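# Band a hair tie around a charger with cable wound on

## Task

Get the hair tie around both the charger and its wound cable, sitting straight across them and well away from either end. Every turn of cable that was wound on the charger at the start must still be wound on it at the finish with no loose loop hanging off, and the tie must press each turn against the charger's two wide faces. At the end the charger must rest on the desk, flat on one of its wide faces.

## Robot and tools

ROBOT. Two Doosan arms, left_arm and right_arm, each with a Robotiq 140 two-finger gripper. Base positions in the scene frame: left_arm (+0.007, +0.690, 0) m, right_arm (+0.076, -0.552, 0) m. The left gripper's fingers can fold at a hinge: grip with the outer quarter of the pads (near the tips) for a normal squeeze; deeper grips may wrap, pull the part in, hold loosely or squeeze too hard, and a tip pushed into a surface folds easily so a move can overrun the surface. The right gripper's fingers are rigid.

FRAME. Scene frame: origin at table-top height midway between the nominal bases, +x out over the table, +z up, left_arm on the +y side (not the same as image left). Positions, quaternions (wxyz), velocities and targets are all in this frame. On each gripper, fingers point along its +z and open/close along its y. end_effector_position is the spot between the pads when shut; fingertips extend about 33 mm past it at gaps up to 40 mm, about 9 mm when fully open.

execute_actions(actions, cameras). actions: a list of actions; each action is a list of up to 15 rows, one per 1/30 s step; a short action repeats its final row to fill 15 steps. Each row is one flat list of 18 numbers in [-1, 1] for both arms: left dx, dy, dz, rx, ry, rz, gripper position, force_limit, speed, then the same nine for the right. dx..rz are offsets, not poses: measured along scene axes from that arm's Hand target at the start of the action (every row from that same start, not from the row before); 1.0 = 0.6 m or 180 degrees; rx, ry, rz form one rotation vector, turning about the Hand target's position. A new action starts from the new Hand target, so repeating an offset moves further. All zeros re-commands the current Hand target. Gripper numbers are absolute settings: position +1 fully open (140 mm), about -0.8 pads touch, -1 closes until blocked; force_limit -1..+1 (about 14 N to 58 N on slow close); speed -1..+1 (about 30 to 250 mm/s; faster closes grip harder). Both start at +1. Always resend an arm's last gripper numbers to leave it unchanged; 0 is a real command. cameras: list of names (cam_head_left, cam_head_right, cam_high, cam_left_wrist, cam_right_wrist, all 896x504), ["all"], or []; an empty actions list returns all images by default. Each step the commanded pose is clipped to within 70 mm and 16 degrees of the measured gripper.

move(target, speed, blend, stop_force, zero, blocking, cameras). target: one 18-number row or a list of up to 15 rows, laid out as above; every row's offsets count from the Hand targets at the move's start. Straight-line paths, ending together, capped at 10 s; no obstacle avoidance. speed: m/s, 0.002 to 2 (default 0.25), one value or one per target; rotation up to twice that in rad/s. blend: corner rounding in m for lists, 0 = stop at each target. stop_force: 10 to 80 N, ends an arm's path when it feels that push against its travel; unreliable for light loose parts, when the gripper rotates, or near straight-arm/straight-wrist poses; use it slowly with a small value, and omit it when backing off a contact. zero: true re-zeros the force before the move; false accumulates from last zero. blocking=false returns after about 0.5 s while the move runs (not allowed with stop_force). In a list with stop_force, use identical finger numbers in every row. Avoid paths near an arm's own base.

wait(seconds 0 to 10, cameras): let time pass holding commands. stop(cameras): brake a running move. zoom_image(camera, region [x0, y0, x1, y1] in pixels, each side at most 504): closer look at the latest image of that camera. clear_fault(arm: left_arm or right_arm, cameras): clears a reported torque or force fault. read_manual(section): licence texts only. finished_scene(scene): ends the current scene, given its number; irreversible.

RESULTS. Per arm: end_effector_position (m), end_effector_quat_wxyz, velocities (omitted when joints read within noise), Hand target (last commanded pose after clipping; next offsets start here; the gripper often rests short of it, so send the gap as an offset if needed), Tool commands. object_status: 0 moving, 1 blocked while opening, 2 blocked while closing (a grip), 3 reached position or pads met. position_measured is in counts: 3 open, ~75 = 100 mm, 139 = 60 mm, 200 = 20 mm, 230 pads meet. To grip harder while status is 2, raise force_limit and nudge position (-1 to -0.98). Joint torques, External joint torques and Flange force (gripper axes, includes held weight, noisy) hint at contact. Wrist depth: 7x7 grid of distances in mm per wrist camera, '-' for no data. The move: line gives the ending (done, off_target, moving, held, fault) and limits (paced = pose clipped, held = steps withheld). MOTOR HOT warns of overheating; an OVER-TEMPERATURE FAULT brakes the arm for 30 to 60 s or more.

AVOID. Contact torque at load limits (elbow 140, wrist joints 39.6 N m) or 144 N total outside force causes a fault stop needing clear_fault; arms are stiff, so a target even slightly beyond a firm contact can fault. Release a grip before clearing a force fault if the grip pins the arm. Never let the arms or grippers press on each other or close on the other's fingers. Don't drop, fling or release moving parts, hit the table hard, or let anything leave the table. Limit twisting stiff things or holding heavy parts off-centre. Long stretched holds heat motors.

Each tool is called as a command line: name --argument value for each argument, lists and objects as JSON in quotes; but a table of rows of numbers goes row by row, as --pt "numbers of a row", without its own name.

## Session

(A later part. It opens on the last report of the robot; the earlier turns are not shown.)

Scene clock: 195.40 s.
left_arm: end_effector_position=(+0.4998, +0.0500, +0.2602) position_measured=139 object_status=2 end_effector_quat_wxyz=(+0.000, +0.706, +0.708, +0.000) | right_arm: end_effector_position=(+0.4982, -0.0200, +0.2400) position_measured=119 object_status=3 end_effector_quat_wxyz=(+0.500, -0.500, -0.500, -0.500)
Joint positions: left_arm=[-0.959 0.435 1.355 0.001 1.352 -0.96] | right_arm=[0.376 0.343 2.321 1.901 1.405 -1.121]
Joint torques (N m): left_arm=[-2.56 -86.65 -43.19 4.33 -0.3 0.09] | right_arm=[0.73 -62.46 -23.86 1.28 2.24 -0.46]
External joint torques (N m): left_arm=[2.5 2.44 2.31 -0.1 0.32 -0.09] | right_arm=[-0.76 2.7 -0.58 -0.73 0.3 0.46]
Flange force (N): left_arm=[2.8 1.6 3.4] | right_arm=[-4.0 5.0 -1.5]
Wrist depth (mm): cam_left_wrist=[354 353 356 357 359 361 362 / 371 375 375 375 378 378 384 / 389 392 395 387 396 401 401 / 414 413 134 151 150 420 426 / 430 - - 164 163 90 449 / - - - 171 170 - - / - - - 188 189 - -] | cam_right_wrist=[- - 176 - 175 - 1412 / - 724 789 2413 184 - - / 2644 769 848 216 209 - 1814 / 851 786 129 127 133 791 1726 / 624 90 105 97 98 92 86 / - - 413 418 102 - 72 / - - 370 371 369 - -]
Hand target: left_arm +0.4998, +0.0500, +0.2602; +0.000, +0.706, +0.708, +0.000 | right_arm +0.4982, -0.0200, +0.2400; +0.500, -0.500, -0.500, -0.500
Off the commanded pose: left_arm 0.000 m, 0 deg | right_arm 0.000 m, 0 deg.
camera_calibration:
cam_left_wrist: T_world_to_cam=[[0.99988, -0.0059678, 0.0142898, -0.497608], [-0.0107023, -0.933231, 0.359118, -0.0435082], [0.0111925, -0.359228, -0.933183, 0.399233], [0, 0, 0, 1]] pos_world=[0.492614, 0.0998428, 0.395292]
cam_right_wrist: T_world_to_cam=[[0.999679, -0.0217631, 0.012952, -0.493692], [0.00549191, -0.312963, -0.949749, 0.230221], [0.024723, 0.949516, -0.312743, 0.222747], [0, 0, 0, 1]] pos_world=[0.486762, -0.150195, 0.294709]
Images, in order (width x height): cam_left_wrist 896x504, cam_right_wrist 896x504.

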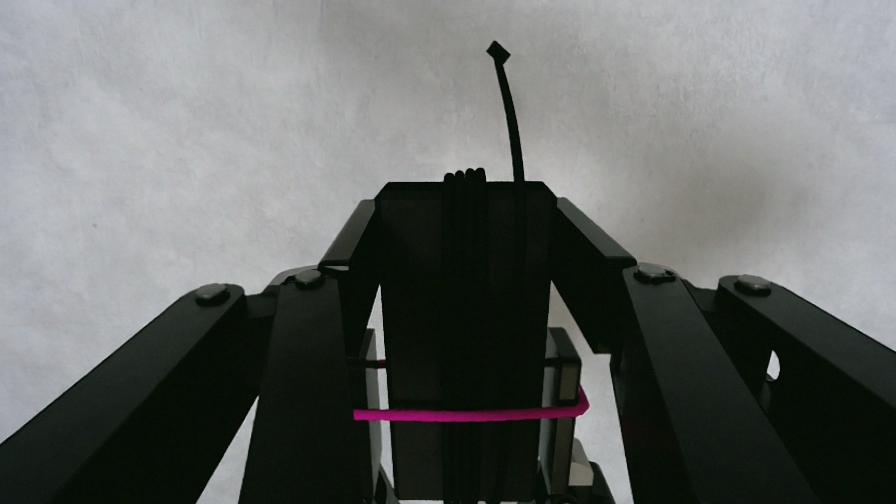

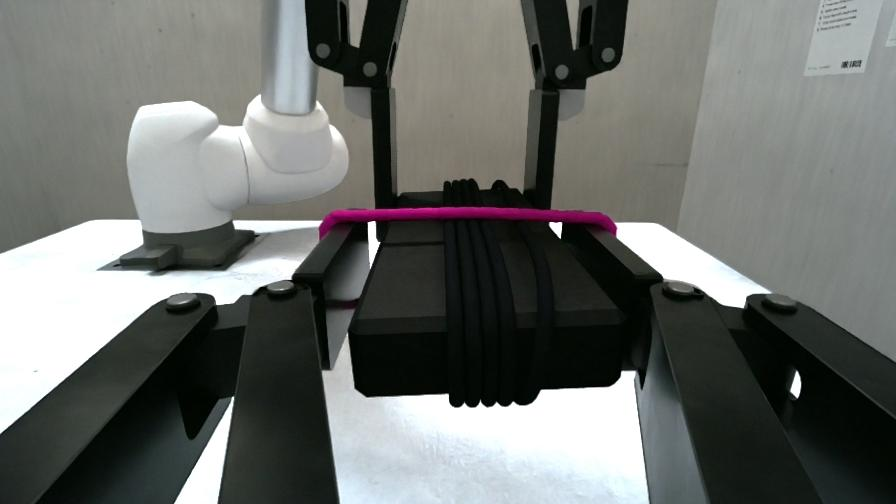

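move --target '[0,0,0,0,0,0,-1,0,-1,0.0017,0,0,0,0,0,0.08,0.8,-1]' --speed 0.02

move --target '[0,0,0,0,0,0,-1,0,-1,0,0,0,0,-0.5,0,0.08,0.8,-1]' --speed 0.18 --cameras '["cam_right_wrist","cam_left_wrist","cam_head_left"]'

zoom_image --camera "cam_right_wrist" --region '[250, 100, 650, 500]'

zoom_image --camera "cam_left_wrist" --region '[300, 200, 640, 504]'

Scene clock: 201.40 s.
left_arm: end_effector_position=(+0.4998, +0.0500, +0.2602) position_measured=139 object_status=2 end_effector_quat_wxyz=(+0.000, +0.706, +0.708, +0.000) | right_arm: end_effector_position=(+0.4992, -0.0200, +0.2400) position_measured=119 object_status=3 end_effector_quat_wxyz=(+0.500, -0.500, -0.500, -0.500)
Joint positions: left_arm=[-0.959 0.435 1.355 0.001 1.352 -0.96] | right_arm=[0.375 0.344 2.319 1.9 1.405 -1.12]
Joint torques (N m): left_arm=[-2.81 -86.75 -43.29 4.24 -0.31 0.12] | right_arm=[0.77 -62.47 -24.09 1.36 2.21 -0.46]
External joint torques (N m): left_arm=[2.94 2.19 2.29 0 0.33 -0.12] | right_arm=[-0.87 2.22 -0.34 -0.79 0.34 0.46]
Flange force (N): left_arm=[3.3 1.9 3.2] | right_arm=[-3.2 4.3 -2.2]
Wrist depth (mm): cam_left_wrist=[353 352 357 358 359 361 362 / 371 371 375 369 379 381 383 / 392 393 390 150 394 400 401 / 413 415 134 151 150 420 425 / 434 - - 163 163 90 449 / - - - 166 172 - - / - - - 187 187 - -] | cam_right_wrist=[- - 176 - 176 - 1775 / - 737 789 - 186 - - / - 769 840 207 2413 - - / 842 779 129 126 133 866 - / 624 90 102 97 98 92 85 / - - 413 416 420 - 72 / - - 368 371 370 - -]
Hand target: left_arm +0.4998, +0.0500, +0.2602; +0.000, +0.706, +0.708, +0.000 | right_arm +0.4992, -0.0200, +0.2400; +0.500, -0.500, -0.500, -0.500
Off the commanded pose: left_arm 0.000 m, 0 deg | right_arm 0.000 m, 0 deg.
move: done

Scene clock: 206.23 s.
left_arm: end_effector_position=(+0.4998, +0.0500, +0.2602) position_measured=139 object_status=2 end_effector_quat_wxyz=(+0.000, +0.706, +0.708, +0.000) | right_arm: end_effector_position=(+0.4993, -0.0201, +0.2401) position_measured=119 object_status=3 end_effector_quat_wxyz=(+0.000, +0.000, +0.707, +0.707)
Joint positions: left_arm=[-0.959 0.435 1.355 0.001 1.352 -0.96] | right_arm=[0.375 0.344 2.319 1.899 1.405 -2.691]
Joint torques (N m): left_arm=[-2.56 -87.28 -43.34 4.25 -0.22 0.08] | right_arm=[0.29 -63.01 -23.97 1.15 2.1 -0.5]
External joint torques (N m): left_arm=[2.86 2.93 2.61 -0.02 0.25 -0.08] | right_arm=[-0.34 2.57 -0.67 -0.58 0.45 0.55]
Flange force (N): left_arm=[3.0 2.0 4.0] | right_arm=[-4.7 -3.7 -0.5]
Wrist depth (mm): cam_left_wrist=[353 355 356 356 358 358 361 / 371 371 374 374 379 379 381 / 390 392 393 387 393 402 401 / 412 415 134 153 142 422 428 / 433 - - 164 147 90 447 / - - - 167 170 - - / - - - 141 - - -] | cam_right_wrist=[283 407 733 - - 657 585 / 285 416 742 2259 186 182 194 / 287 411 649 130 - 192 193 / 286 388 144 90 145 209 201 / - 90 107 94 119 92 212 / - - - 99 - - 72 / - - - - - - -]
Hand target: left_arm +0.4998, +0.0500, +0.2602; +0.000, +0.706, +0.708, +0.000 | right_arm +0.4992, -0.0200, +0.2400; +0.000, +0.000, +0.707, +0.707
Off the commanded pose: left_arm 0.000 m, 0 deg | right_arm 0.000 m, 0 deg.
move: done
camera_calibration:
cam_left_wrist: T_world_to_cam=[[0.99988, -0.0059678, 0.0142898, -0.497608], [-0.0107023, -0.933231, 0.359118, -0.0435082], [0.0111925, -0.359228, -0.933183, 0.399233], [0, 0, 0, 1]] pos_world=[0.492614, 0.0998428, 0.395292]
cam_right_wrist: T_world_to_cam=[[-0.0129533, -0.0217627, 0.999679, -0.2261], [0.949749, -0.312963, 0.00549329, -0.470543], [0.312743, 0.949516, 0.024723, -0.00198783], [0, 0, 0, 1]] pos_world=[0.444591, -0.150295, 0.228662]
Images, in order (width x height): cam_head_left 896x504, cam_left_wrist 896x504, cam_right_wrist 896x504.

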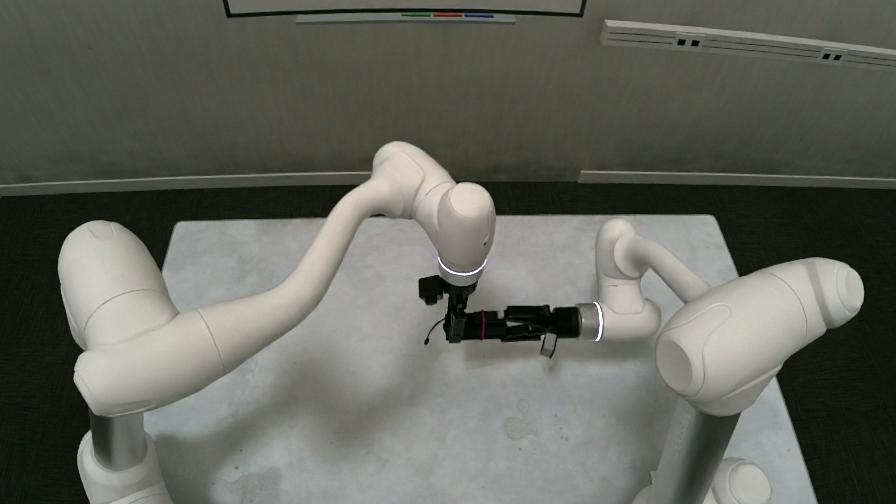

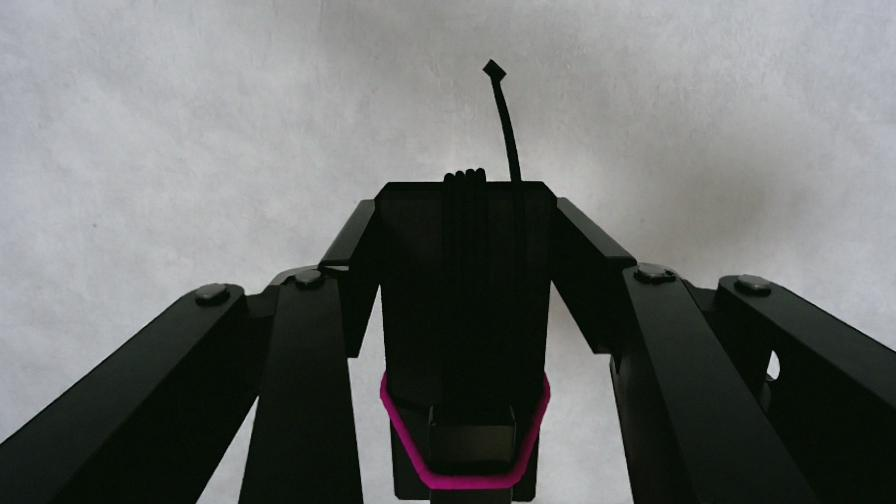

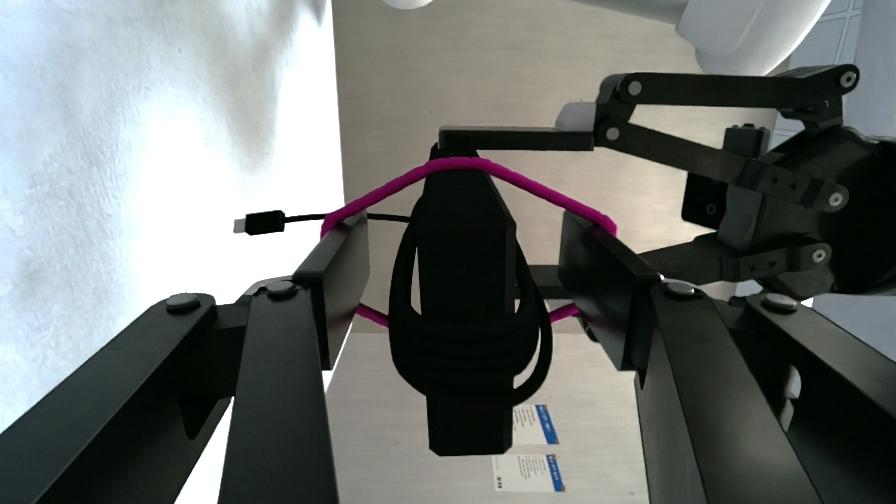

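Scaled by 1.260 from the camera's 896x504 image, which has a finer 1280x720 frame.

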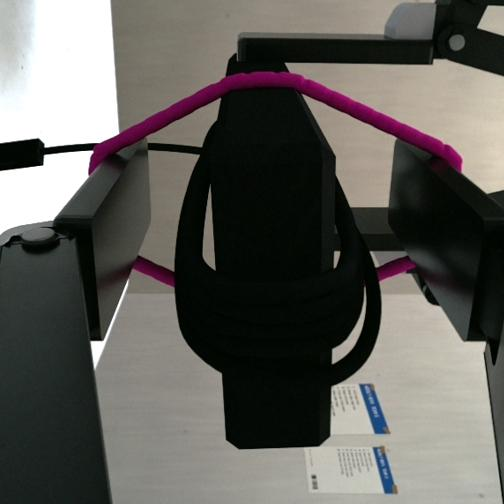

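Scaled by 1.482 from the camera's 896x504 image, which has a finer 1280x720 frame.

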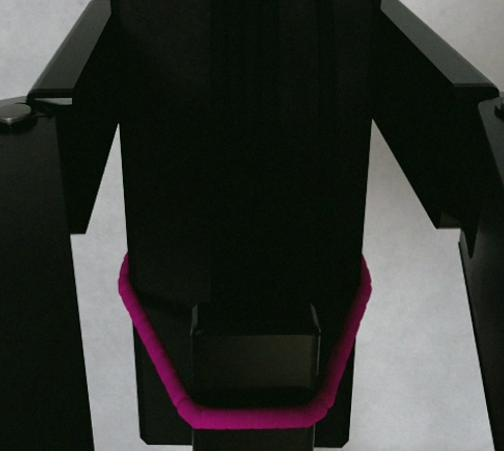

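execute_actions --actions '[[[0,0,0,0,0,0,-1,0,-1,0,0,0,0,0,0,-0.35,-1,-1]],[[0,0,0,0,0,0,-1,0,-1,0,0,0,0,0,0,-0.35,-1,-1]]]' --cameras '["cam_right_wrist","cam_left_wrist"]'

zoom_image --camera "cam_right_wrist" --region '[250, 100, 650, 500]'

Scene clock: 211.80 s.
left_arm: end_effector_position=(+0.4998, +0.0500, +0.2602) position_measured=139 object_status=2 end_effector_quat_wxyz=(+0.000, +0.706, +0.708, +0.000) | right_arm: end_effector_position=(+0.4992, -0.0200, +0.2400) position_measured=173 object_status=0 end_effector_quat_wxyz=(+0.000, +0.000, +0.707, +0.707)
Joint positions: left_arm=[-0.959 0.435 1.355 0.001 1.352 -0.96] | right_arm=[0.375 0.344 2.319 1.899 1.405 -2.691]
Joint torques (N m): left_arm=[-3.47 -85.53 -42.81 4.13 -0.55 0.03] | right_arm=[1.06 -62.95 -24.63 1.51 2.64 -0.44]
External joint torques (N m): left_arm=[3.62 1.58 2.1 0.09 0.58 -0.03] | right_arm=[-1.12 2.48 0.13 -0.93 -0.07 0.49]
External joint torques at the end of the 1st action: left_arm=[3.38 2.12 2.26 0.01 0.36 -0.02] | right_arm=[-0.73 2.51 -0.42 -0.72 0.41 0.47]
Flange force (N): left_arm=[4.2 2.4 2.3] | right_arm=[-4.1 -3.4 -2.8]
Flange force at the end of the 1st action (N): left_arm=[3.7 2.4 3.1] | right_arm=[-4.6 -3.8 -1.7]
Wrist depth (mm): cam_left_wrist=[355 350 355 356 357 361 362 / 370 372 373 376 375 379 381 / 388 392 395 386 393 403 403 / 414 415 134 153 151 417 429 / 434 - - 165 161 90 451 / - - - 154 172 - - / - - - 167 - - -] | cam_right_wrist=[284 411 718 - - 659 408 / 286 407 716 - 187 181 195 / 285 413 740 133 2889 191 193 / 287 411 647 91 147 209 201 / 286 339 90 93 97 94 319 / - 67 - 98 - 68 67 / - - - - - - 67]
Hand target: left_arm +0.4998, +0.0500, +0.2602; +0.000, +0.706, +0.708, +0.000 | right_arm +0.4992, -0.0200, +0.2400; +0.000, +0.000, +0.707, +0.707
Off the commanded pose: left_arm 0.000 m, 0 deg | right_arm 0.000 m, 0 deg.
camera_calibration:
cam_left_wrist: T_world_to_cam=[[0.99988, -0.0059678, 0.0142898, -0.497608], [-0.0107023, -0.933231, 0.359118, -0.0435082], [0.0111925, -0.359228, -0.933183, 0.399233], [0, 0, 0, 1]] pos_world=[0.492614, 0.0998428, 0.395292]
cam_right_wrist: T_world_to_cam=[[-0.0128577, -0.0217961, 0.99968, -0.22615], [0.949751, -0.312962, 0.00539195, -0.470425], [0.312744, 0.949516, 0.0247248, -0.00195735], [0, 0, 0, 1]] pos_world=[0.44449, -0.150295, 0.228662]
Images, in order (width x height): cam_left_wrist 896x504, cam_right_wrist 896x504.

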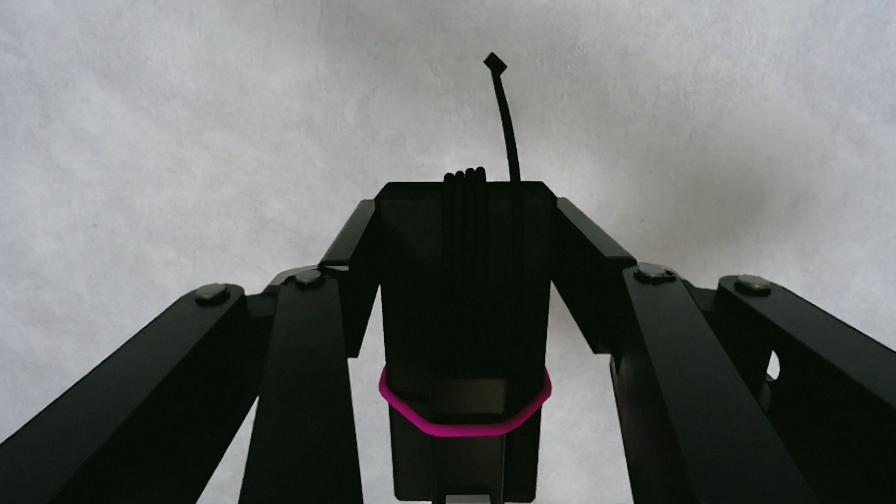

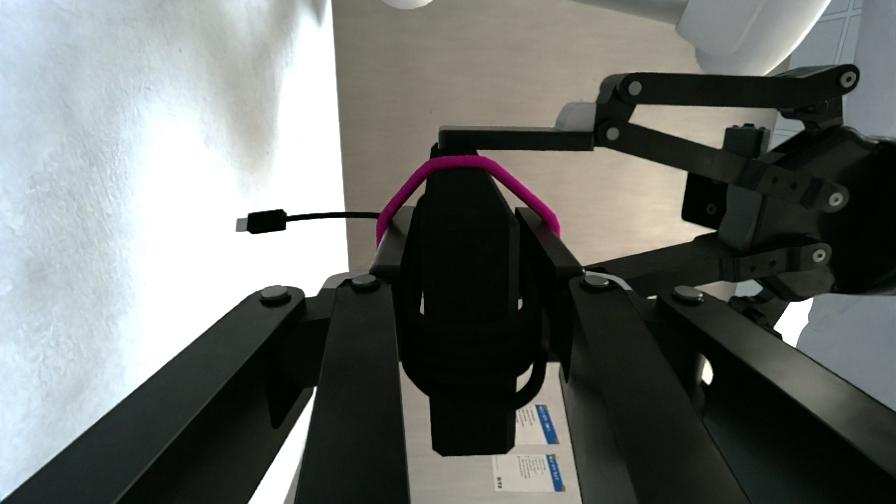

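Scaled by 1.260 from the camera's 896x504 image, which has a finer 1280x720 frame.

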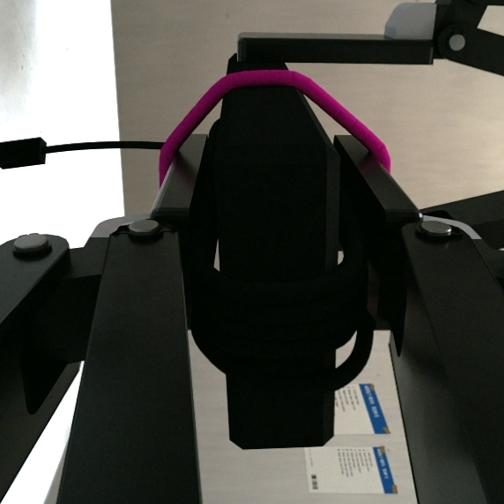

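execute_actions --actions '[[[0,0,0,0,0,0,-1,0,-1,0,0,0,0,0,0,-0.46,-1,-1]]]' --cameras '["cam_right_wrist"]'

zoom_image --camera "cam_right_wrist" --region '[350, 150, 600, 400]'

Scene clock: 214.23 s.
left_arm: end_effector_position=(+0.4998, +0.0500, +0.2602) position_measured=139 object_status=2 end_effector_quat_wxyz=(+0.000, +0.706, +0.708, +0.000) | right_arm: end_effector_position=(+0.4992, -0.0200, +0.2400) position_measured=187 object_status=3 end_effector_quat_wxyz=(+0.000, +0.000, +0.707, +0.707)
Joint positions: left_arm=[-0.959 0.435 1.355 0.001 1.352 -0.96] | right_arm=[0.375 0.344 2.319 1.899 1.405 -2.691]
Joint torques (N m): left_arm=[-6.39 -75.51 -39.51 3.2 -2.53 -0.04] | right_arm=[4.29 -69.75 -30.01 3.14 6.74 -0.39]
External joint torques (N m): left_arm=[6.52 -9.42 -1.52 1.05 2.57 0.04] | right_arm=[-4.27 9.51 5.56 -2.57 -4.19 0.44]
Flange force (N): left_arm=[12.3 0.8 -9.6] | right_arm=[-4.8 -15.5 -9.2]
Wrist depth (mm): cam_left_wrist=[352 354 355 356 357 362 362 / 371 372 372 376 375 382 382 / 392 393 398 386 393 400 405 / 417 412 134 153 150 416 426 / 434 - - 164 161 90 445 / - - - 161 170 - - / - - - 172 - - -] | cam_right_wrist=[285 409 737 - - 657 585 / 285 409 720 - 187 180 194 / 287 411 722 125 2161 191 194 / 285 415 727 92 211 209 201 / 285 339 90 91 92 94 318 / - - 73 96 72 74 307 / - 68 - 1827 - 68 -]
Hand target: left_arm +0.4998, +0.0500, +0.2602; +0.000, +0.706, +0.708, +0.000 | right_arm +0.4992, -0.0200, +0.2400; +0.000, +0.000, +0.707, +0.707
Off the commanded pose: left_arm 0.000 m, 0 deg | right_arm 0.000 m, 0 deg.
camera_calibration:
cam_right_wrist: T_world_to_cam=[[-0.0128247, -0.0217017, 0.999682, -0.22605], [0.949751, -0.312961, 0.00539018, -0.470424], [0.312745, 0.949518, 0.0246249, -0.00193182], [0, 0, 0, 1]] pos_world=[0.44449, -0.150296, 0.228562]
Images, in order (width x height): cam_right_wrist 896x504.

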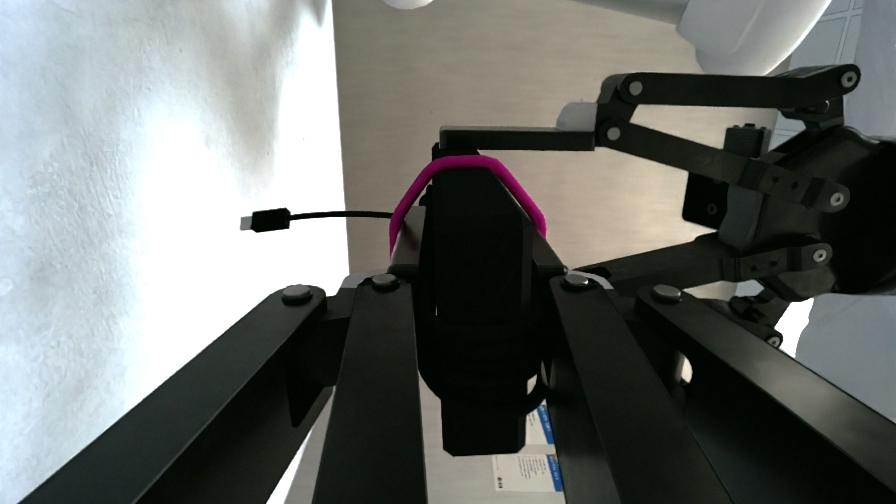

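Scaled by 2.016 from the camera's 896x504 image, which has a finer 1280x720 frame.

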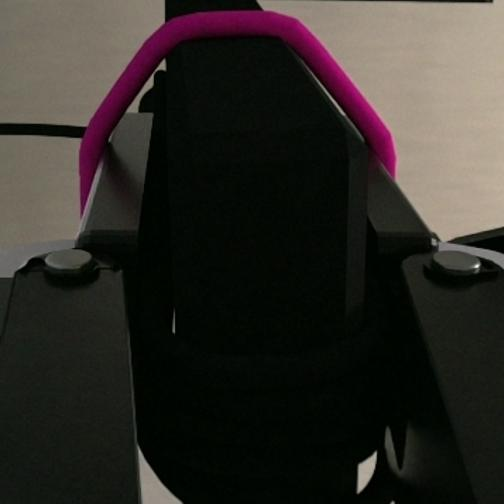

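execute_actions --actions '[[[0,0,0,0,0,0,-1,0,-1,0,0,-0.0035,0,0,0,-0.46,-1,-1]]]'

Scene clock: 217.57 s.
left_arm: end_effector_position=(+0.4998, +0.0500, +0.2602) position_measured=139 object_status=2 end_effector_quat_wxyz=(+0.000, +0.706, +0.708, +0.000) | right_arm: end_effector_position=(+0.4992, -0.0200, +0.2379) position_measured=187 object_status=3 end_effector_quat_wxyz=(+0.000, +0.000, +0.707, +0.707)
Joint positions: left_arm=[-0.959 0.435 1.355 0.001 1.352 -0.96] | right_arm=[0.375 0.348 2.32 1.9 1.407 -2.695]
Joint torques (N m): left_arm=[-3.39 -88.52 -44.77 3.92 -0.89 0.09] | right_arm=[1.53 -62.06 -23.67 1.1 1.74 -0.46]
External joint torques (N m): left_arm=[3.16 4.56 4.1 0.28 0.93 -0.09] | right_arm=[-1.47 1.66 -0.57 -0.55 0.82 0.51]
Flange force (N): left_arm=[3.5 2.1 5.4] | right_arm=[-4.5 -2.3 -3.5]
Wrist depth (mm): cam_left_wrist=[354 352 356 357 356 360 363 / 373 369 375 373 378 380 381 / 393 396 390 387 395 401 403 / 413 416 134 153 150 420 423 / 434 - - 163 162 90 447 / - - - 161 172 - - / - - - 172 - - -] | cam_right_wrist=[282 407 716 - 2280 659 413 / 284 407 718 - 187 183 191 / 282 411 731 126 - 192 194 / 284 405 729 92 210 209 202 / 283 338 90 91 91 93 319 / - - 73 96 72 74 308 / - 68 - - - - -]
Hand target: left_arm +0.4998, +0.0500, +0.2602; +0.000, +0.706, +0.708, +0.000 | right_arm +0.4992, -0.0200, +0.2379; +0.000, +0.000, +0.707, +0.707
Off the commanded pose: left_arm 0.000 m, 0 deg | right_arm 0.000 m, 0 deg.

execute_actions --actions '[[[0,0,0,0,0,0,-1,0,-1,0,0,0,0,0,0,-1,-0.3,-1]],[[0,0,0,0,0,0,-1,0,-1,0,0,0,0,0,0,-1,-0.3,-1]]]' --cameras '["cam_right_wrist"]'

zoom_image --camera "cam_right_wrist" --region '[350, 130, 600, 380]'

Scene clock: 220.30 s.
left_arm: end_effector_position=(+0.4998, +0.0500, +0.2602) position_measured=139 object_status=2 end_effector_quat_wxyz=(+0.000, +0.706, +0.708, +0.000) | right_arm: end_effector_position=(+0.4992, -0.0200, +0.2379) position_measured=189 object_status=2 end_effector_quat_wxyz=(+0.000, +0.000, +0.707, +0.707)
Joint positions: left_arm=[-0.959 0.435 1.355 0.001 1.352 -0.96] | right_arm=[0.375 0.348 2.32 1.9 1.407 -2.695]
Joint torques (N m): left_arm=[-4.45 -85.34 -44.03 3.62 -1.71 0.1] | right_arm=[2.44 -63.77 -24.97 1.59 2.95 -0.29]
External joint torques (N m): left_arm=[4.46 0.93 3.16 0.61 1.74 -0.1] | right_arm=[-2.47 3.14 0.6 -1.02 -0.39 0.34]
External joint torques at the end of the 1st action: left_arm=[4.29 0.93 3.25 0.56 1.71 -0.05] | right_arm=[-2.43 3.35 0.69 -1.03 -0.41 0.38]
Flange force (N): left_arm=[6.8 1.6 1.6] | right_arm=[-4.9 -4.9 -5.5]
Flange force at the end of the 1st action (N): left_arm=[6.9 1.3 1.7] | right_arm=[-4.9 -5.3 -5.4]
Wrist depth (mm): cam_left_wrist=[354 354 355 355 358 361 366 / 370 371 375 374 378 380 381 / 393 392 393 389 393 402 403 / 409 417 134 153 151 421 428 / 436 - - 162 161 90 450 / - - - 161 172 - - / - - - 172 - - -] | cam_right_wrist=[283 409 714 - - 663 408 / 283 407 720 - 187 180 192 / 284 407 724 126 - 190 193 / 284 411 642 92 209 210 202 / 286 336 90 91 91 92 319 / - - 73 94 72 74 315 / - 68 - - - - -]
Hand target: left_arm +0.4998, +0.0500, +0.2602; +0.000, +0.706, +0.708, +0.000 | right_arm +0.4992, -0.0200, +0.2379; +0.000, +0.000, +0.707, +0.707
Off the commanded pose: left_arm 0.000 m, 0 deg | right_arm 0.000 m, 0 deg.
camera_calibration:
cam_right_wrist: T_world_to_cam=[[-0.0128247, -0.0217017, 0.999682, -0.224051], [0.949751, -0.312961, 0.00539018, -0.470413], [0.312745, 0.949518, 0.0246249, -0.00188257], [0, 0, 0, 1]] pos_world=[0.44449, -0.150296, 0.226562]
Images, in order (width x height): cam_right_wrist 896x504.

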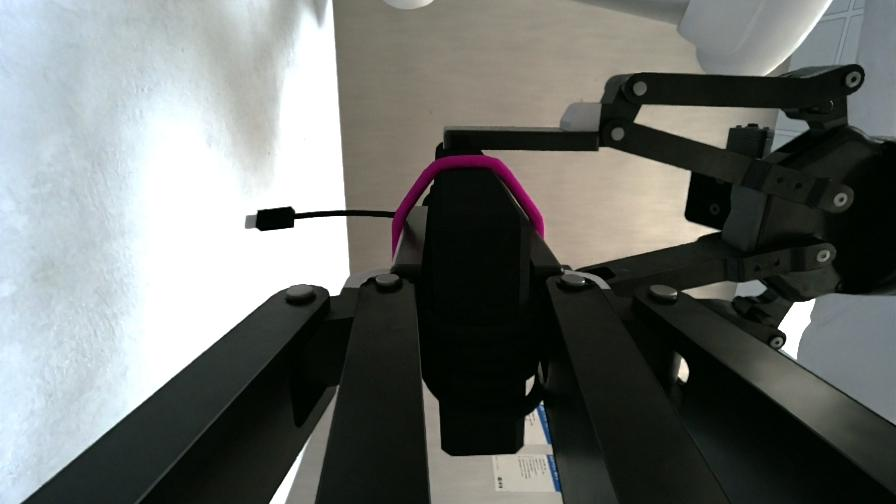

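Scaled by 2.016 from the camera's 896x504 image, which has a finer 1280x720 frame.

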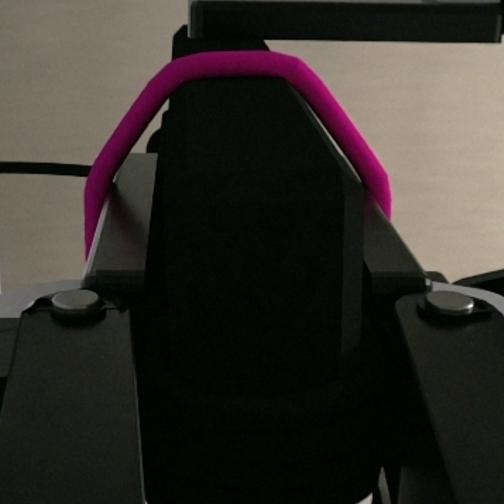

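execute_actions --actions '[[[0,0,0,0,0,0,0.25,-1,-1,0,0,0,0,0,0,-1,-0.3,-1]],[[0,0,0,0,0,0,0.25,-1,-1,0,0,0,0,0,0,-1,-0.3,-1]]]' --cameras '["cam_right_wrist","cam_left_wrist"]'

zoom_image --camera "cam_left_wrist" --region '[300, 200, 640, 504]'

Scene clock: 225.60 s.
left_arm: end_effector_position=(+0.4998, +0.0500, +0.2602) position_measured=98 object_status=3 end_effector_quat_wxyz=(+0.000, +0.706, +0.708, +0.000) | right_arm: end_effector_position=(+0.4992, -0.0200, +0.2379) position_measured=189 object_status=2 end_effector_quat_wxyz=(+0.000, +0.000, +0.707, +0.707)
Joint positions: left_arm=[-0.959 0.435 1.355 0.001 1.352 -0.96] | right_arm=[0.375 0.348 2.32 1.9 1.407 -2.695]
Joint torques (N m): left_arm=[-2.86 -84.66 -41.84 4.55 -0.18 0.05] | right_arm=[0.65 -64.45 -24.53 1.6 2.98 -0.44]
External joint torques (N m): left_arm=[3.15 0.75 1.15 -0.33 0.21 -0.05] | right_arm=[-0.65 3.66 0.14 -1.03 -0.41 0.49]
External joint torques at the end of the 1st action: left_arm=[2.57 0.96 1.09 -0.2 0.24 -0.04] | right_arm=[-0.48 2.63 0.24 -1.03 -0.36 0.55]
Flange force (N): left_arm=[3.3 2.3 1.4] | right_arm=[-4.8 -5.5 -1.2]
Flange force at the end of the 1st action (N): left_arm=[2.5 2.0 1.4] | right_arm=[-3.7 -3.4 -1.5]
Wrist depth (mm): cam_left_wrist=[352 353 357 355 361 362 364 / 368 374 372 378 376 378 382 / 394 392 390 388 397 402 401 / 414 410 126 153 151 416 426 / 430 - 444 162 166 - - / - - 476 166 472 - - / - - 512 173 509 - -] | cam_right_wrist=[281 404 731 - - 621 406 / 281 407 731 - 183 186 191 / 284 411 733 125 2367 201 193 / 284 409 647 92 - 211 202 / 284 337 90 90 91 92 319 / - - 73 - 72 74 313 / - 68 - - - - -]
Hand target: left_arm +0.4998, +0.0500, +0.2602; +0.000, +0.706, +0.708, +0.000 | right_arm +0.4992, -0.0200, +0.2379; +0.000, +0.000, +0.707, +0.707
Off the commanded pose: left_arm 0.000 m, 0 deg | right_arm 0.000 m, 0 deg.
camera_calibration:
cam_left_wrist: T_world_to_cam=[[0.99988, -0.0059678, 0.0142898, -0.497608], [-0.0107023, -0.933231, 0.359118, -0.0435082], [0.0111925, -0.359228, -0.933183, 0.399233], [0, 0, 0, 1]] pos_world=[0.492614, 0.0998428, 0.395292]
cam_right_wrist: T_world_to_cam=[[-0.012952, -0.0217631, 0.999679, -0.224001], [0.949749, -0.312963, 0.00549191, -0.470405], [0.312743, 0.949516, 0.024723, -0.0019996], [0, 0, 0, 1]] pos_world=[0.444491, -0.150195, 0.226562]
Images, in order (width x height): cam_left_wrist 896x504, cam_right_wrist 896x504.

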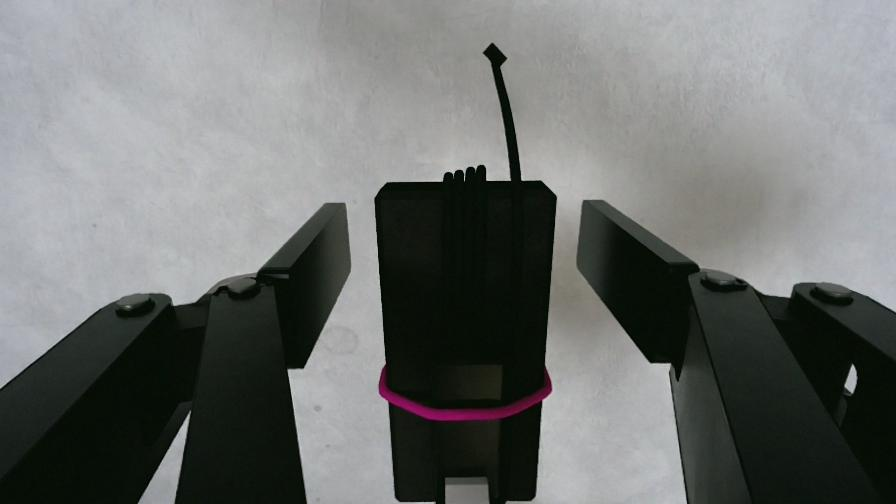

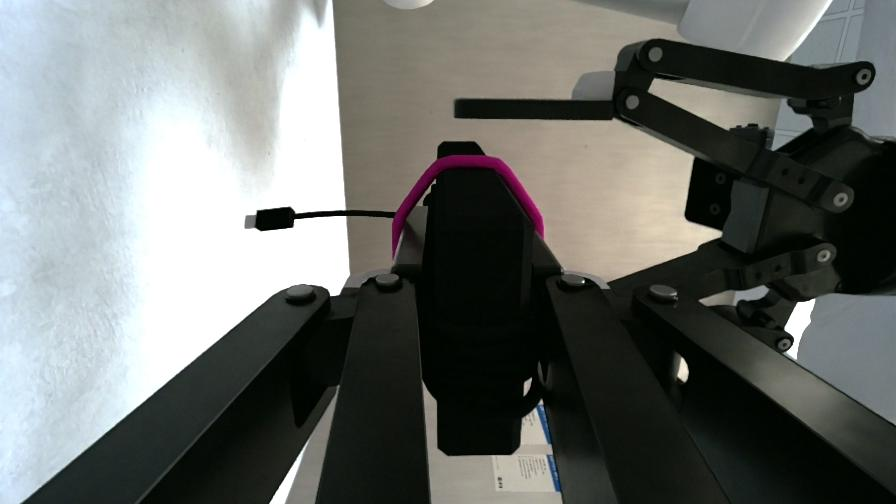

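Scaled by 1.482 from the camera's 896x504 image, which has a finer 1280x720 frame.

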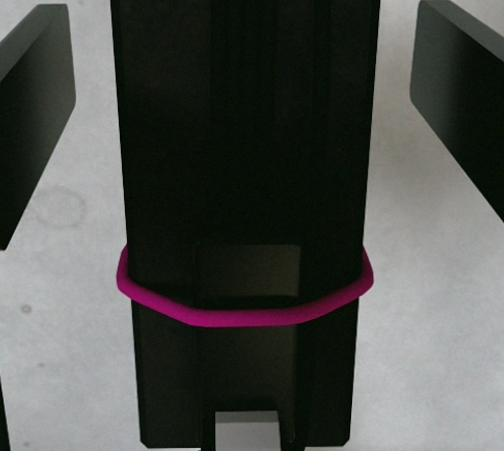

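move --target '[0,-0.125,0,0,0,0,0.25,-1,-1,0,0,0,0,0,0,-1,-0.3,-1]' --speed 0.06 --cameras '["cam_right_wrist","cam_left_wrist"]'

zoom_image --camera "cam_left_wrist" --region '[260, 50, 680, 470]'

Scene clock: 228.93 s.
left_arm: end_effector_position=(+0.4998, -0.0250, +0.2602) position_measured=98 object_status=3 end_effector_quat_wxyz=(+0.000, +0.706, +0.708, +0.000) | right_arm: end_effector_position=(+0.4992, -0.0200, +0.2379) position_measured=189 object_status=2 end_effector_quat_wxyz=(+0.000, +0.000, +0.707, +0.707)
Joint positions: left_arm=[-1.009 0.536 1.202 0.001 1.405 -1.01] | right_arm=[0.375 0.348 2.32 1.9 1.407 -2.695]
Joint torques (N m): left_arm=[-3.04 -95.54 -43.04 4.51 -0.12 0.01] | right_arm=[0.66 -64.4 -24.67 1.68 2.93 -0.43]
External joint torques (N m): left_arm=[3.18 1.61 1.88 -0.25 0.15 -0.01] | right_arm=[-0.69 3.81 0.34 -1.1 -0.36 0.48]
Flange force (N): left_arm=[3.7 1.9 2.8] | right_arm=[-4.7 -5.9 -1.6]
Wrist depth (mm): cam_left_wrist=[353 354 354 130 356 361 366 / 373 373 367 137 371 379 377 / 390 393 388 134 390 401 404 / 416 413 126 143 151 419 427 / 424 - 448 149 165 - - / - - 472 139 477 - - / - - 503 138 516 - -] | cam_right_wrist=[282 405 614 - - 117 108 / 281 409 714 111 112 114 115 / 282 409 720 125 - - 120 / 282 409 644 92 - 2761 148 / 284 336 90 91 91 91 147 / - - 73 95 72 74 65 / - 68 - - - - -]
Hand target: left_arm +0.4998, -0.0250, +0.2602; +0.000, +0.706, +0.708, +0.000 | right_arm +0.4992, -0.0200, +0.2379; +0.000, +0.000, +0.707, +0.707
Off the commanded pose: left_arm 0.000 m, 0 deg | right_arm 0.000 m, 0 deg.
move: done
camera_calibration:
cam_left_wrist: T_world_to_cam=[[0.99988, -0.0059678, 0.0142898, -0.498056], [-0.0107023, -0.933231, 0.359118, -0.113501], [0.0111925, -0.359228, -0.933183, 0.37229], [0, 0, 0, 1]] pos_world=[0.492614, 0.0248428, 0.395292]
cam_right_wrist: T_world_to_cam=[[-0.012952, -0.0217631, 0.999679, -0.224001], [0.949749, -0.312963, 0.00549191, -0.470405], [0.312743, 0.949516, 0.024723, -0.0019996], [0, 0, 0, 1]] pos_world=[0.444491, -0.150195, 0.226562]
Images, in order (width x height): cam_left_wrist 896x504, cam_right_wrist 896x504.

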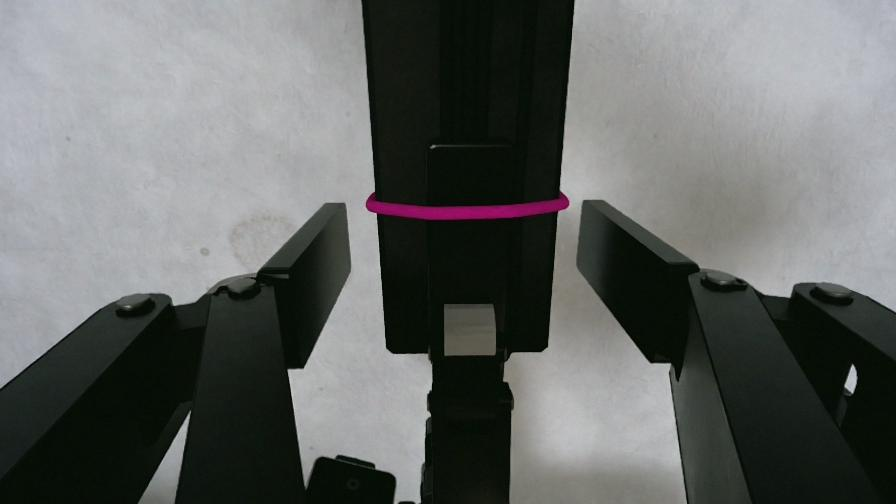

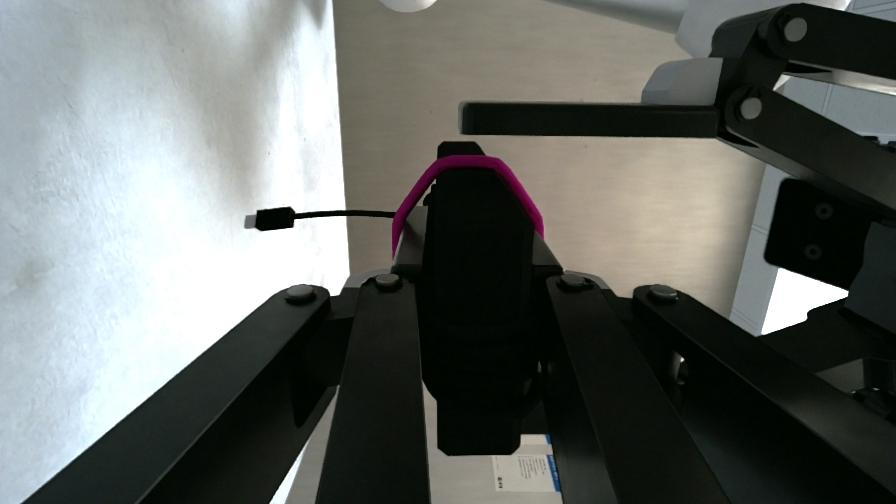

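Scaled by 1.200 from the camera's 896x504 image, which has a finer 1280x720 frame.

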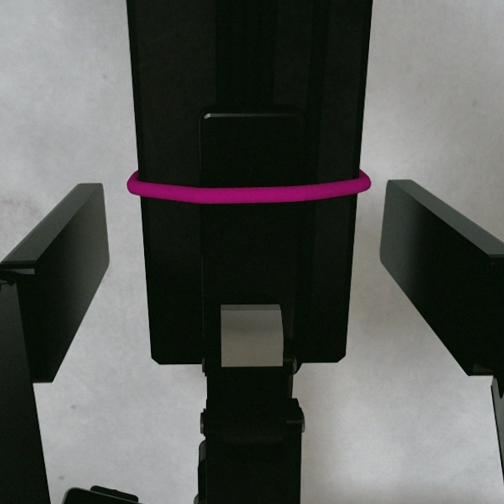

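move --target '[0.002,-0.0025,0,0,0,0,0.25,-1,-1,0,0,0,0,0,0,-1,-0.3,-1]' --speed 0.03

execute_actions --actions '[[[0,0,0,0,0,0,-1,0.2,-1,0,0,0,0,0,0,-1,-0.3,-1]],[[0,0,0,0,0,0,-1,0.2,-1,0,0,0,0,0,0,-1,-0.3,-1]],[[0,0,0,0,0,0,-1,0.2,-1,0,0,0,0,0,0,-1,-0.3,-1]],[[0,0,0,0,0,0,-1,0.2,-1,0,0,0,0,0,0,-1,-0.3,-1]]]' --cameras '["cam_right_wrist","cam_left_wrist"]'

zoom_image --camera "cam_left_wrist" --region '[260, 50, 680, 470]'

Scene clock: 234.17 s.
left_arm: end_effector_position=(+0.5010, -0.0265, +0.2602) position_measured=98 object_status=3 end_effector_quat_wxyz=(+0.000, +0.706, +0.708, +0.000) | right_arm: end_effector_position=(+0.4992, -0.0200, +0.2379) position_measured=189 object_status=2 end_effector_quat_wxyz=(+0.000, +0.000, +0.707, +0.707)
Joint positions: left_arm=[-1.008 0.539 1.197 0.001 1.407 -1.009] | right_arm=[0.375 0.348 2.32 1.9 1.407 -2.695]
Joint torques (N m): left_arm=[-3.11 -95.71 -42.64 4.49 -0.11 0.03] | right_arm=[0.28 -64.42 -24.57 1.56 2.98 -0.45]
External joint torques (N m): left_arm=[2.98 1.4 1.47 -0.24 0.15 -0.03] | right_arm=[-0.3 3.95 0.25 -0.99 -0.42 0.5]
Flange force (N): left_arm=[3.0 2.1 2.2] | right_arm=[-4.6 -6.1 -0.4]
Wrist depth (mm): cam_left_wrist=[353 354 353 129 356 360 360 / 370 373 370 136 371 381 376 / 392 391 392 133 391 401 405 / 412 410 127 142 151 418 428 / 429 - 443 148 165 - - / - - 477 138 476 - - / - - 508 138 506 - -] | cam_right_wrist=[283 405 710 - - 120 107 / 282 409 733 111 111 112 113 / 282 411 837 141 - - 117 / 283 411 649 92 - - 146 / 283 335 90 91 91 92 147 / - - 73 95 72 74 133 / - 68 - - - - -]
Hand target: left_arm +0.5010, -0.0265, +0.2602; +0.000, +0.706, +0.708, +0.000 | right_arm +0.4992, -0.0200, +0.2379; +0.000, +0.000, +0.707, +0.707
Off the commanded pose: left_arm 0.000 m, 0 deg | right_arm 0.000 m, 0 deg.
move: done

Scene clock: 236.37 s.
left_arm: end_effector_position=(+0.5011, -0.0265, +0.2602) position_measured=140 object_status=2 end_effector_quat_wxyz=(+0.000, +0.706, +0.708, +0.000) | right_arm: end_effector_position=(+0.4992, -0.0200, +0.2379) position_measured=189 object_status=2 end_effector_quat_wxyz=(+0.000, +0.000, +0.707, +0.707)
Joint positions: left_arm=[-1.008 0.539 1.197 0.001 1.407 -1.009] | right_arm=[0.375 0.348 2.32 1.9 1.407 -2.695]
Joint torques (N m): left_arm=[-1.26 -88.35 -39.58 5.17 -1.21 0.1] | right_arm=[2.99 -68.76 -26.2 1.8 5.79 -0.42]
External joint torques (N m): left_arm=[1.47 -5.44 -1.37 -0.92 1.25 -0.1] | right_arm=[-3.09 8.16 1.78 -1.22 -3.23 0.47]
External joint torques at the end of the 1st action: left_arm=[2.75 1 1.05 -0.25 0.19 -0.04] | right_arm=[-0.79 2.78 0.04 -0.98 -0.37 0.53]
External joint torques at the end of the 2nd action: left_arm=[0.86 -3.39 -0.48 -1 1.1 -0.02] | right_arm=[-2.78 6.67 0.79 -0.65 -2.34 0.49]
External joint torques at the end of the 3rd action: left_arm=[1.5 -6.23 -2.01 -0.9 1.2 -0.05] | right_arm=[-2.62 7.79 2.1 -1.15 -3.23 0.48]
Flange force (N): left_arm=[4.5 -1.1 -5.5] | right_arm=[-8.0 -12.7 -3.1]
Flange force at the end of the 1st action (N): left_arm=[2.4 2.1 1.4] | right_arm=[-4.3 -3.7 -1.8]
Flange force at the end of the 2nd action (N): left_arm=[3.3 -1.1 -3.4] | right_arm=[-7.6 -10.3 -2.2]
Flange force at the end of the 3rd action (N): left_arm=[4.2 -0.9 -6.5] | right_arm=[-6.7 -12.1 -2.4]
Wrist depth (mm): cam_left_wrist=[354 354 355 130 356 360 366 / 371 371 372 137 372 381 379 / 392 392 393 133 388 399 402 / 413 415 134 144 153 421 432 / 432 - - 148 162 90 450 / - - 476 138 480 - - / - - - 138 - - -] | cam_right_wrist=[282 405 718 2239 - 593 550 / 280 409 718 - - 116 111 / 284 410 727 115 115 115 118 / 283 409 637 92 - - 147 / 283 336 90 91 91 91 143 / - - 73 96 72 73 135 / - 68 - - - - -]
Hand target: left_arm +0.5010, -0.0265, +0.2602; +0.000, +0.706, +0.708, +0.000 | right_arm +0.4992, -0.0200, +0.2379; +0.000, +0.000, +0.707, +0.707
Off the commanded pose: left_arm 0.000 m, 0 deg | right_arm 0.000 m, 0 deg.
camera_calibration:
cam_left_wrist: T_world_to_cam=[[0.99988, -0.0059678, 0.0142898, -0.499264], [-0.0107023, -0.933231, 0.359118, -0.114888], [0.0111925, -0.359228, -0.933183, 0.371738], [0, 0, 0, 1]] pos_world=[0.493814, 0.0233428, 0.395292]
cam_right_wrist: T_world_to_cam=[[-0.012952, -0.0217631, 0.999679, -0.224001], [0.949749, -0.312963, 0.00549191, -0.470405], [0.312743, 0.949516, 0.024723, -0.0019996], [0, 0, 0, 1]] pos_world=[0.444491, -0.150195, 0.226562]
Images, in order (width x height): cam_left_wrist 896x504, cam_right_wrist 896x504.

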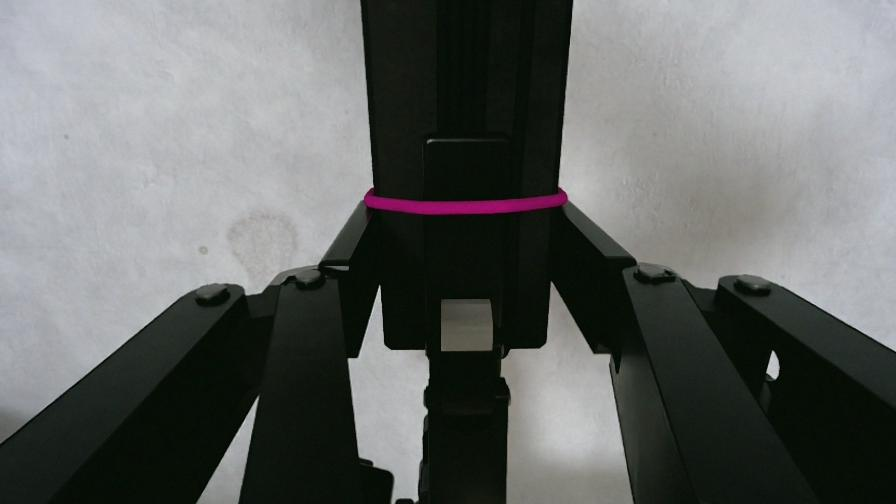

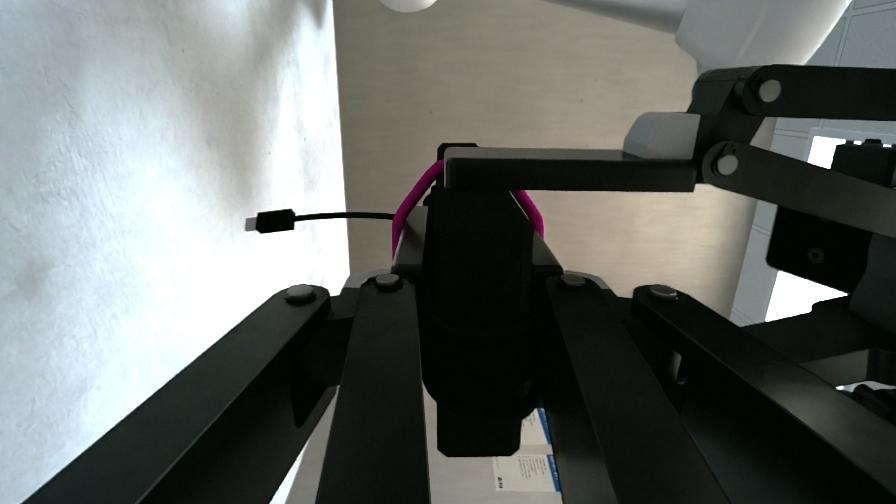

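Scaled by 1.200 from the camera's 896x504 image, which has a finer 1280x720 frame.

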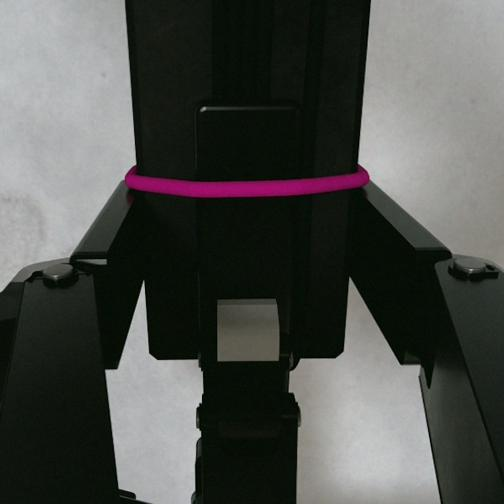

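execute_actions --actions '[[[0,0,0,0,0,0,-1,0.2,-1,0,0,0,0,0,0,-0.42,0.5,-1]],[[0,0,0,0,0,0,-1,0.2,-1,0,0,0,0,0,0,-0.42,0.5,-1]]]' --cameras '["cam_right_wrist","cam_left_wrist"]'

zoom_image --camera "cam_right_wrist" --region '[350, 130, 600, 480]'

Scene clock: 239.77 s.
left_arm: end_effector_position=(+0.5011, -0.0265, +0.2601) position_measured=140 object_status=2 end_effector_quat_wxyz=(+0.000, +0.706, +0.708, +0.000) | right_arm: end_effector_position=(+0.4992, -0.0200, +0.2379) position_measured=182 object_status=3 end_effector_quat_wxyz=(+0.000, +0.000, +0.707, +0.707)
Joint positions: left_arm=[-1.008 0.539 1.197 0.001 1.407 -1.009] | right_arm=[0.375 0.348 2.32 1.9 1.407 -2.695]
Joint torques (N m): left_arm=[-2.26 -97.75 -43.7 4.76 -0.28 0.07] | right_arm=[0.82 -62.84 -23.26 0.94 2.36 -0.42]
External joint torques (N m): left_arm=[2.35 3.36 2.46 -0.49 0.31 -0.07] | right_arm=[-0.87 2.14 -1.1 -0.37 0.2 0.47]
External joint torques at the end of the 1st action: left_arm=[1.77 2.99 2.34 -0.54 0.3 -0.06] | right_arm=[-0.71 2.29 -1.27 -0.47 0.27 0.48]
Flange force (N): left_arm=[1.9 1.9 3.8] | right_arm=[-5.2 -2.8 -0.8]
Flange force at the end of the 1st action (N): left_arm=[1.8 1.2 3.5] | right_arm=[-5.6 -3.0 -0.5]
Wrist depth (mm): cam_left_wrist=[356 353 353 130 352 361 363 / 370 372 374 136 375 383 381 / 390 390 395 132 391 401 399 / 414 416 134 141 152 421 432 / 434 - - 145 162 90 451 / - - 476 137 475 - - / - - - 136 - - -] | cam_right_wrist=[284 406 708 - - 593 578 / 282 409 826 - - 116 111 / 284 409 712 115 115 116 118 / 283 408 644 92 - - 142 / 285 337 90 94 91 91 144 / - 67 75 95 72 76 68 / - 66 - - - 72 -]
Hand target: left_arm +0.5010, -0.0265, +0.2602; +0.000, +0.706, +0.708, +0.000 | right_arm +0.4992, -0.0200, +0.2379; +0.000, +0.000, +0.707, +0.707
Off the commanded pose: left_arm 0.000 m, 0 deg | right_arm 0.000 m, 0 deg.
camera_calibration:
cam_left_wrist: T_world_to_cam=[[0.99988, -0.00596758, 0.0142892, -0.499264], [-0.0107009, -0.933264, 0.359031, -0.114853], [0.0111931, -0.359141, -0.933216, 0.371749], [0, 0, 0, 1]] pos_world=[0.493814, 0.0233426, 0.395292]
cam_right_wrist: T_world_to_cam=[[-0.012952, -0.0217631, 0.999679, -0.224001], [0.949749, -0.312963, 0.00549191, -0.470405], [0.312743, 0.949516, 0.024723, -0.0019996], [0, 0, 0, 1]] pos_world=[0.444491, -0.150195, 0.226562]
Images, in order (width x height): cam_left_wrist 896x504, cam_right_wrist 896x504.

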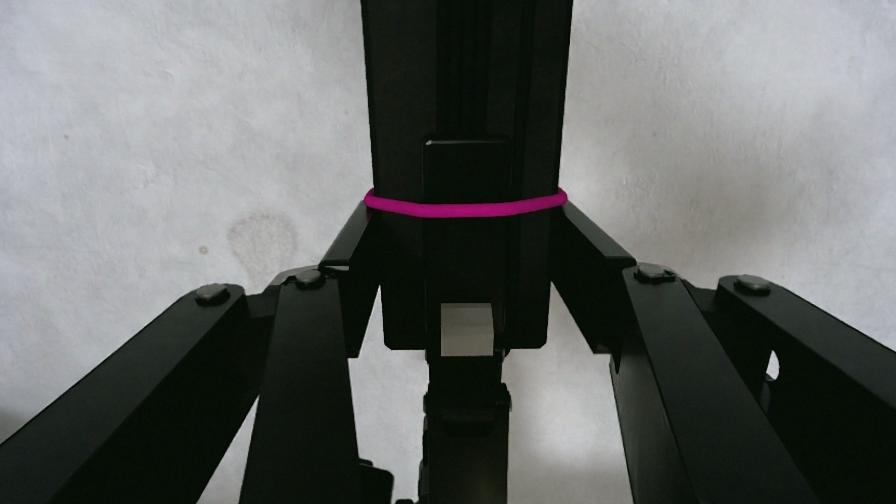

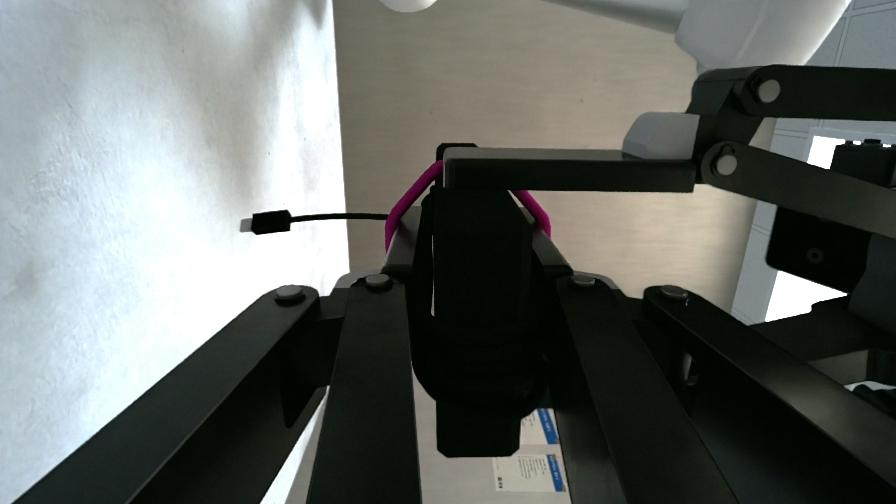

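Scaled by 1.440 from the camera's 896x504 image, which has a finer 1280x720 frame.

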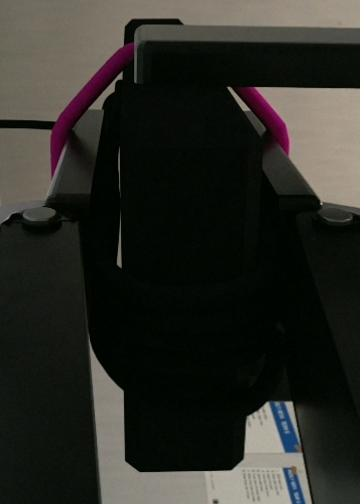

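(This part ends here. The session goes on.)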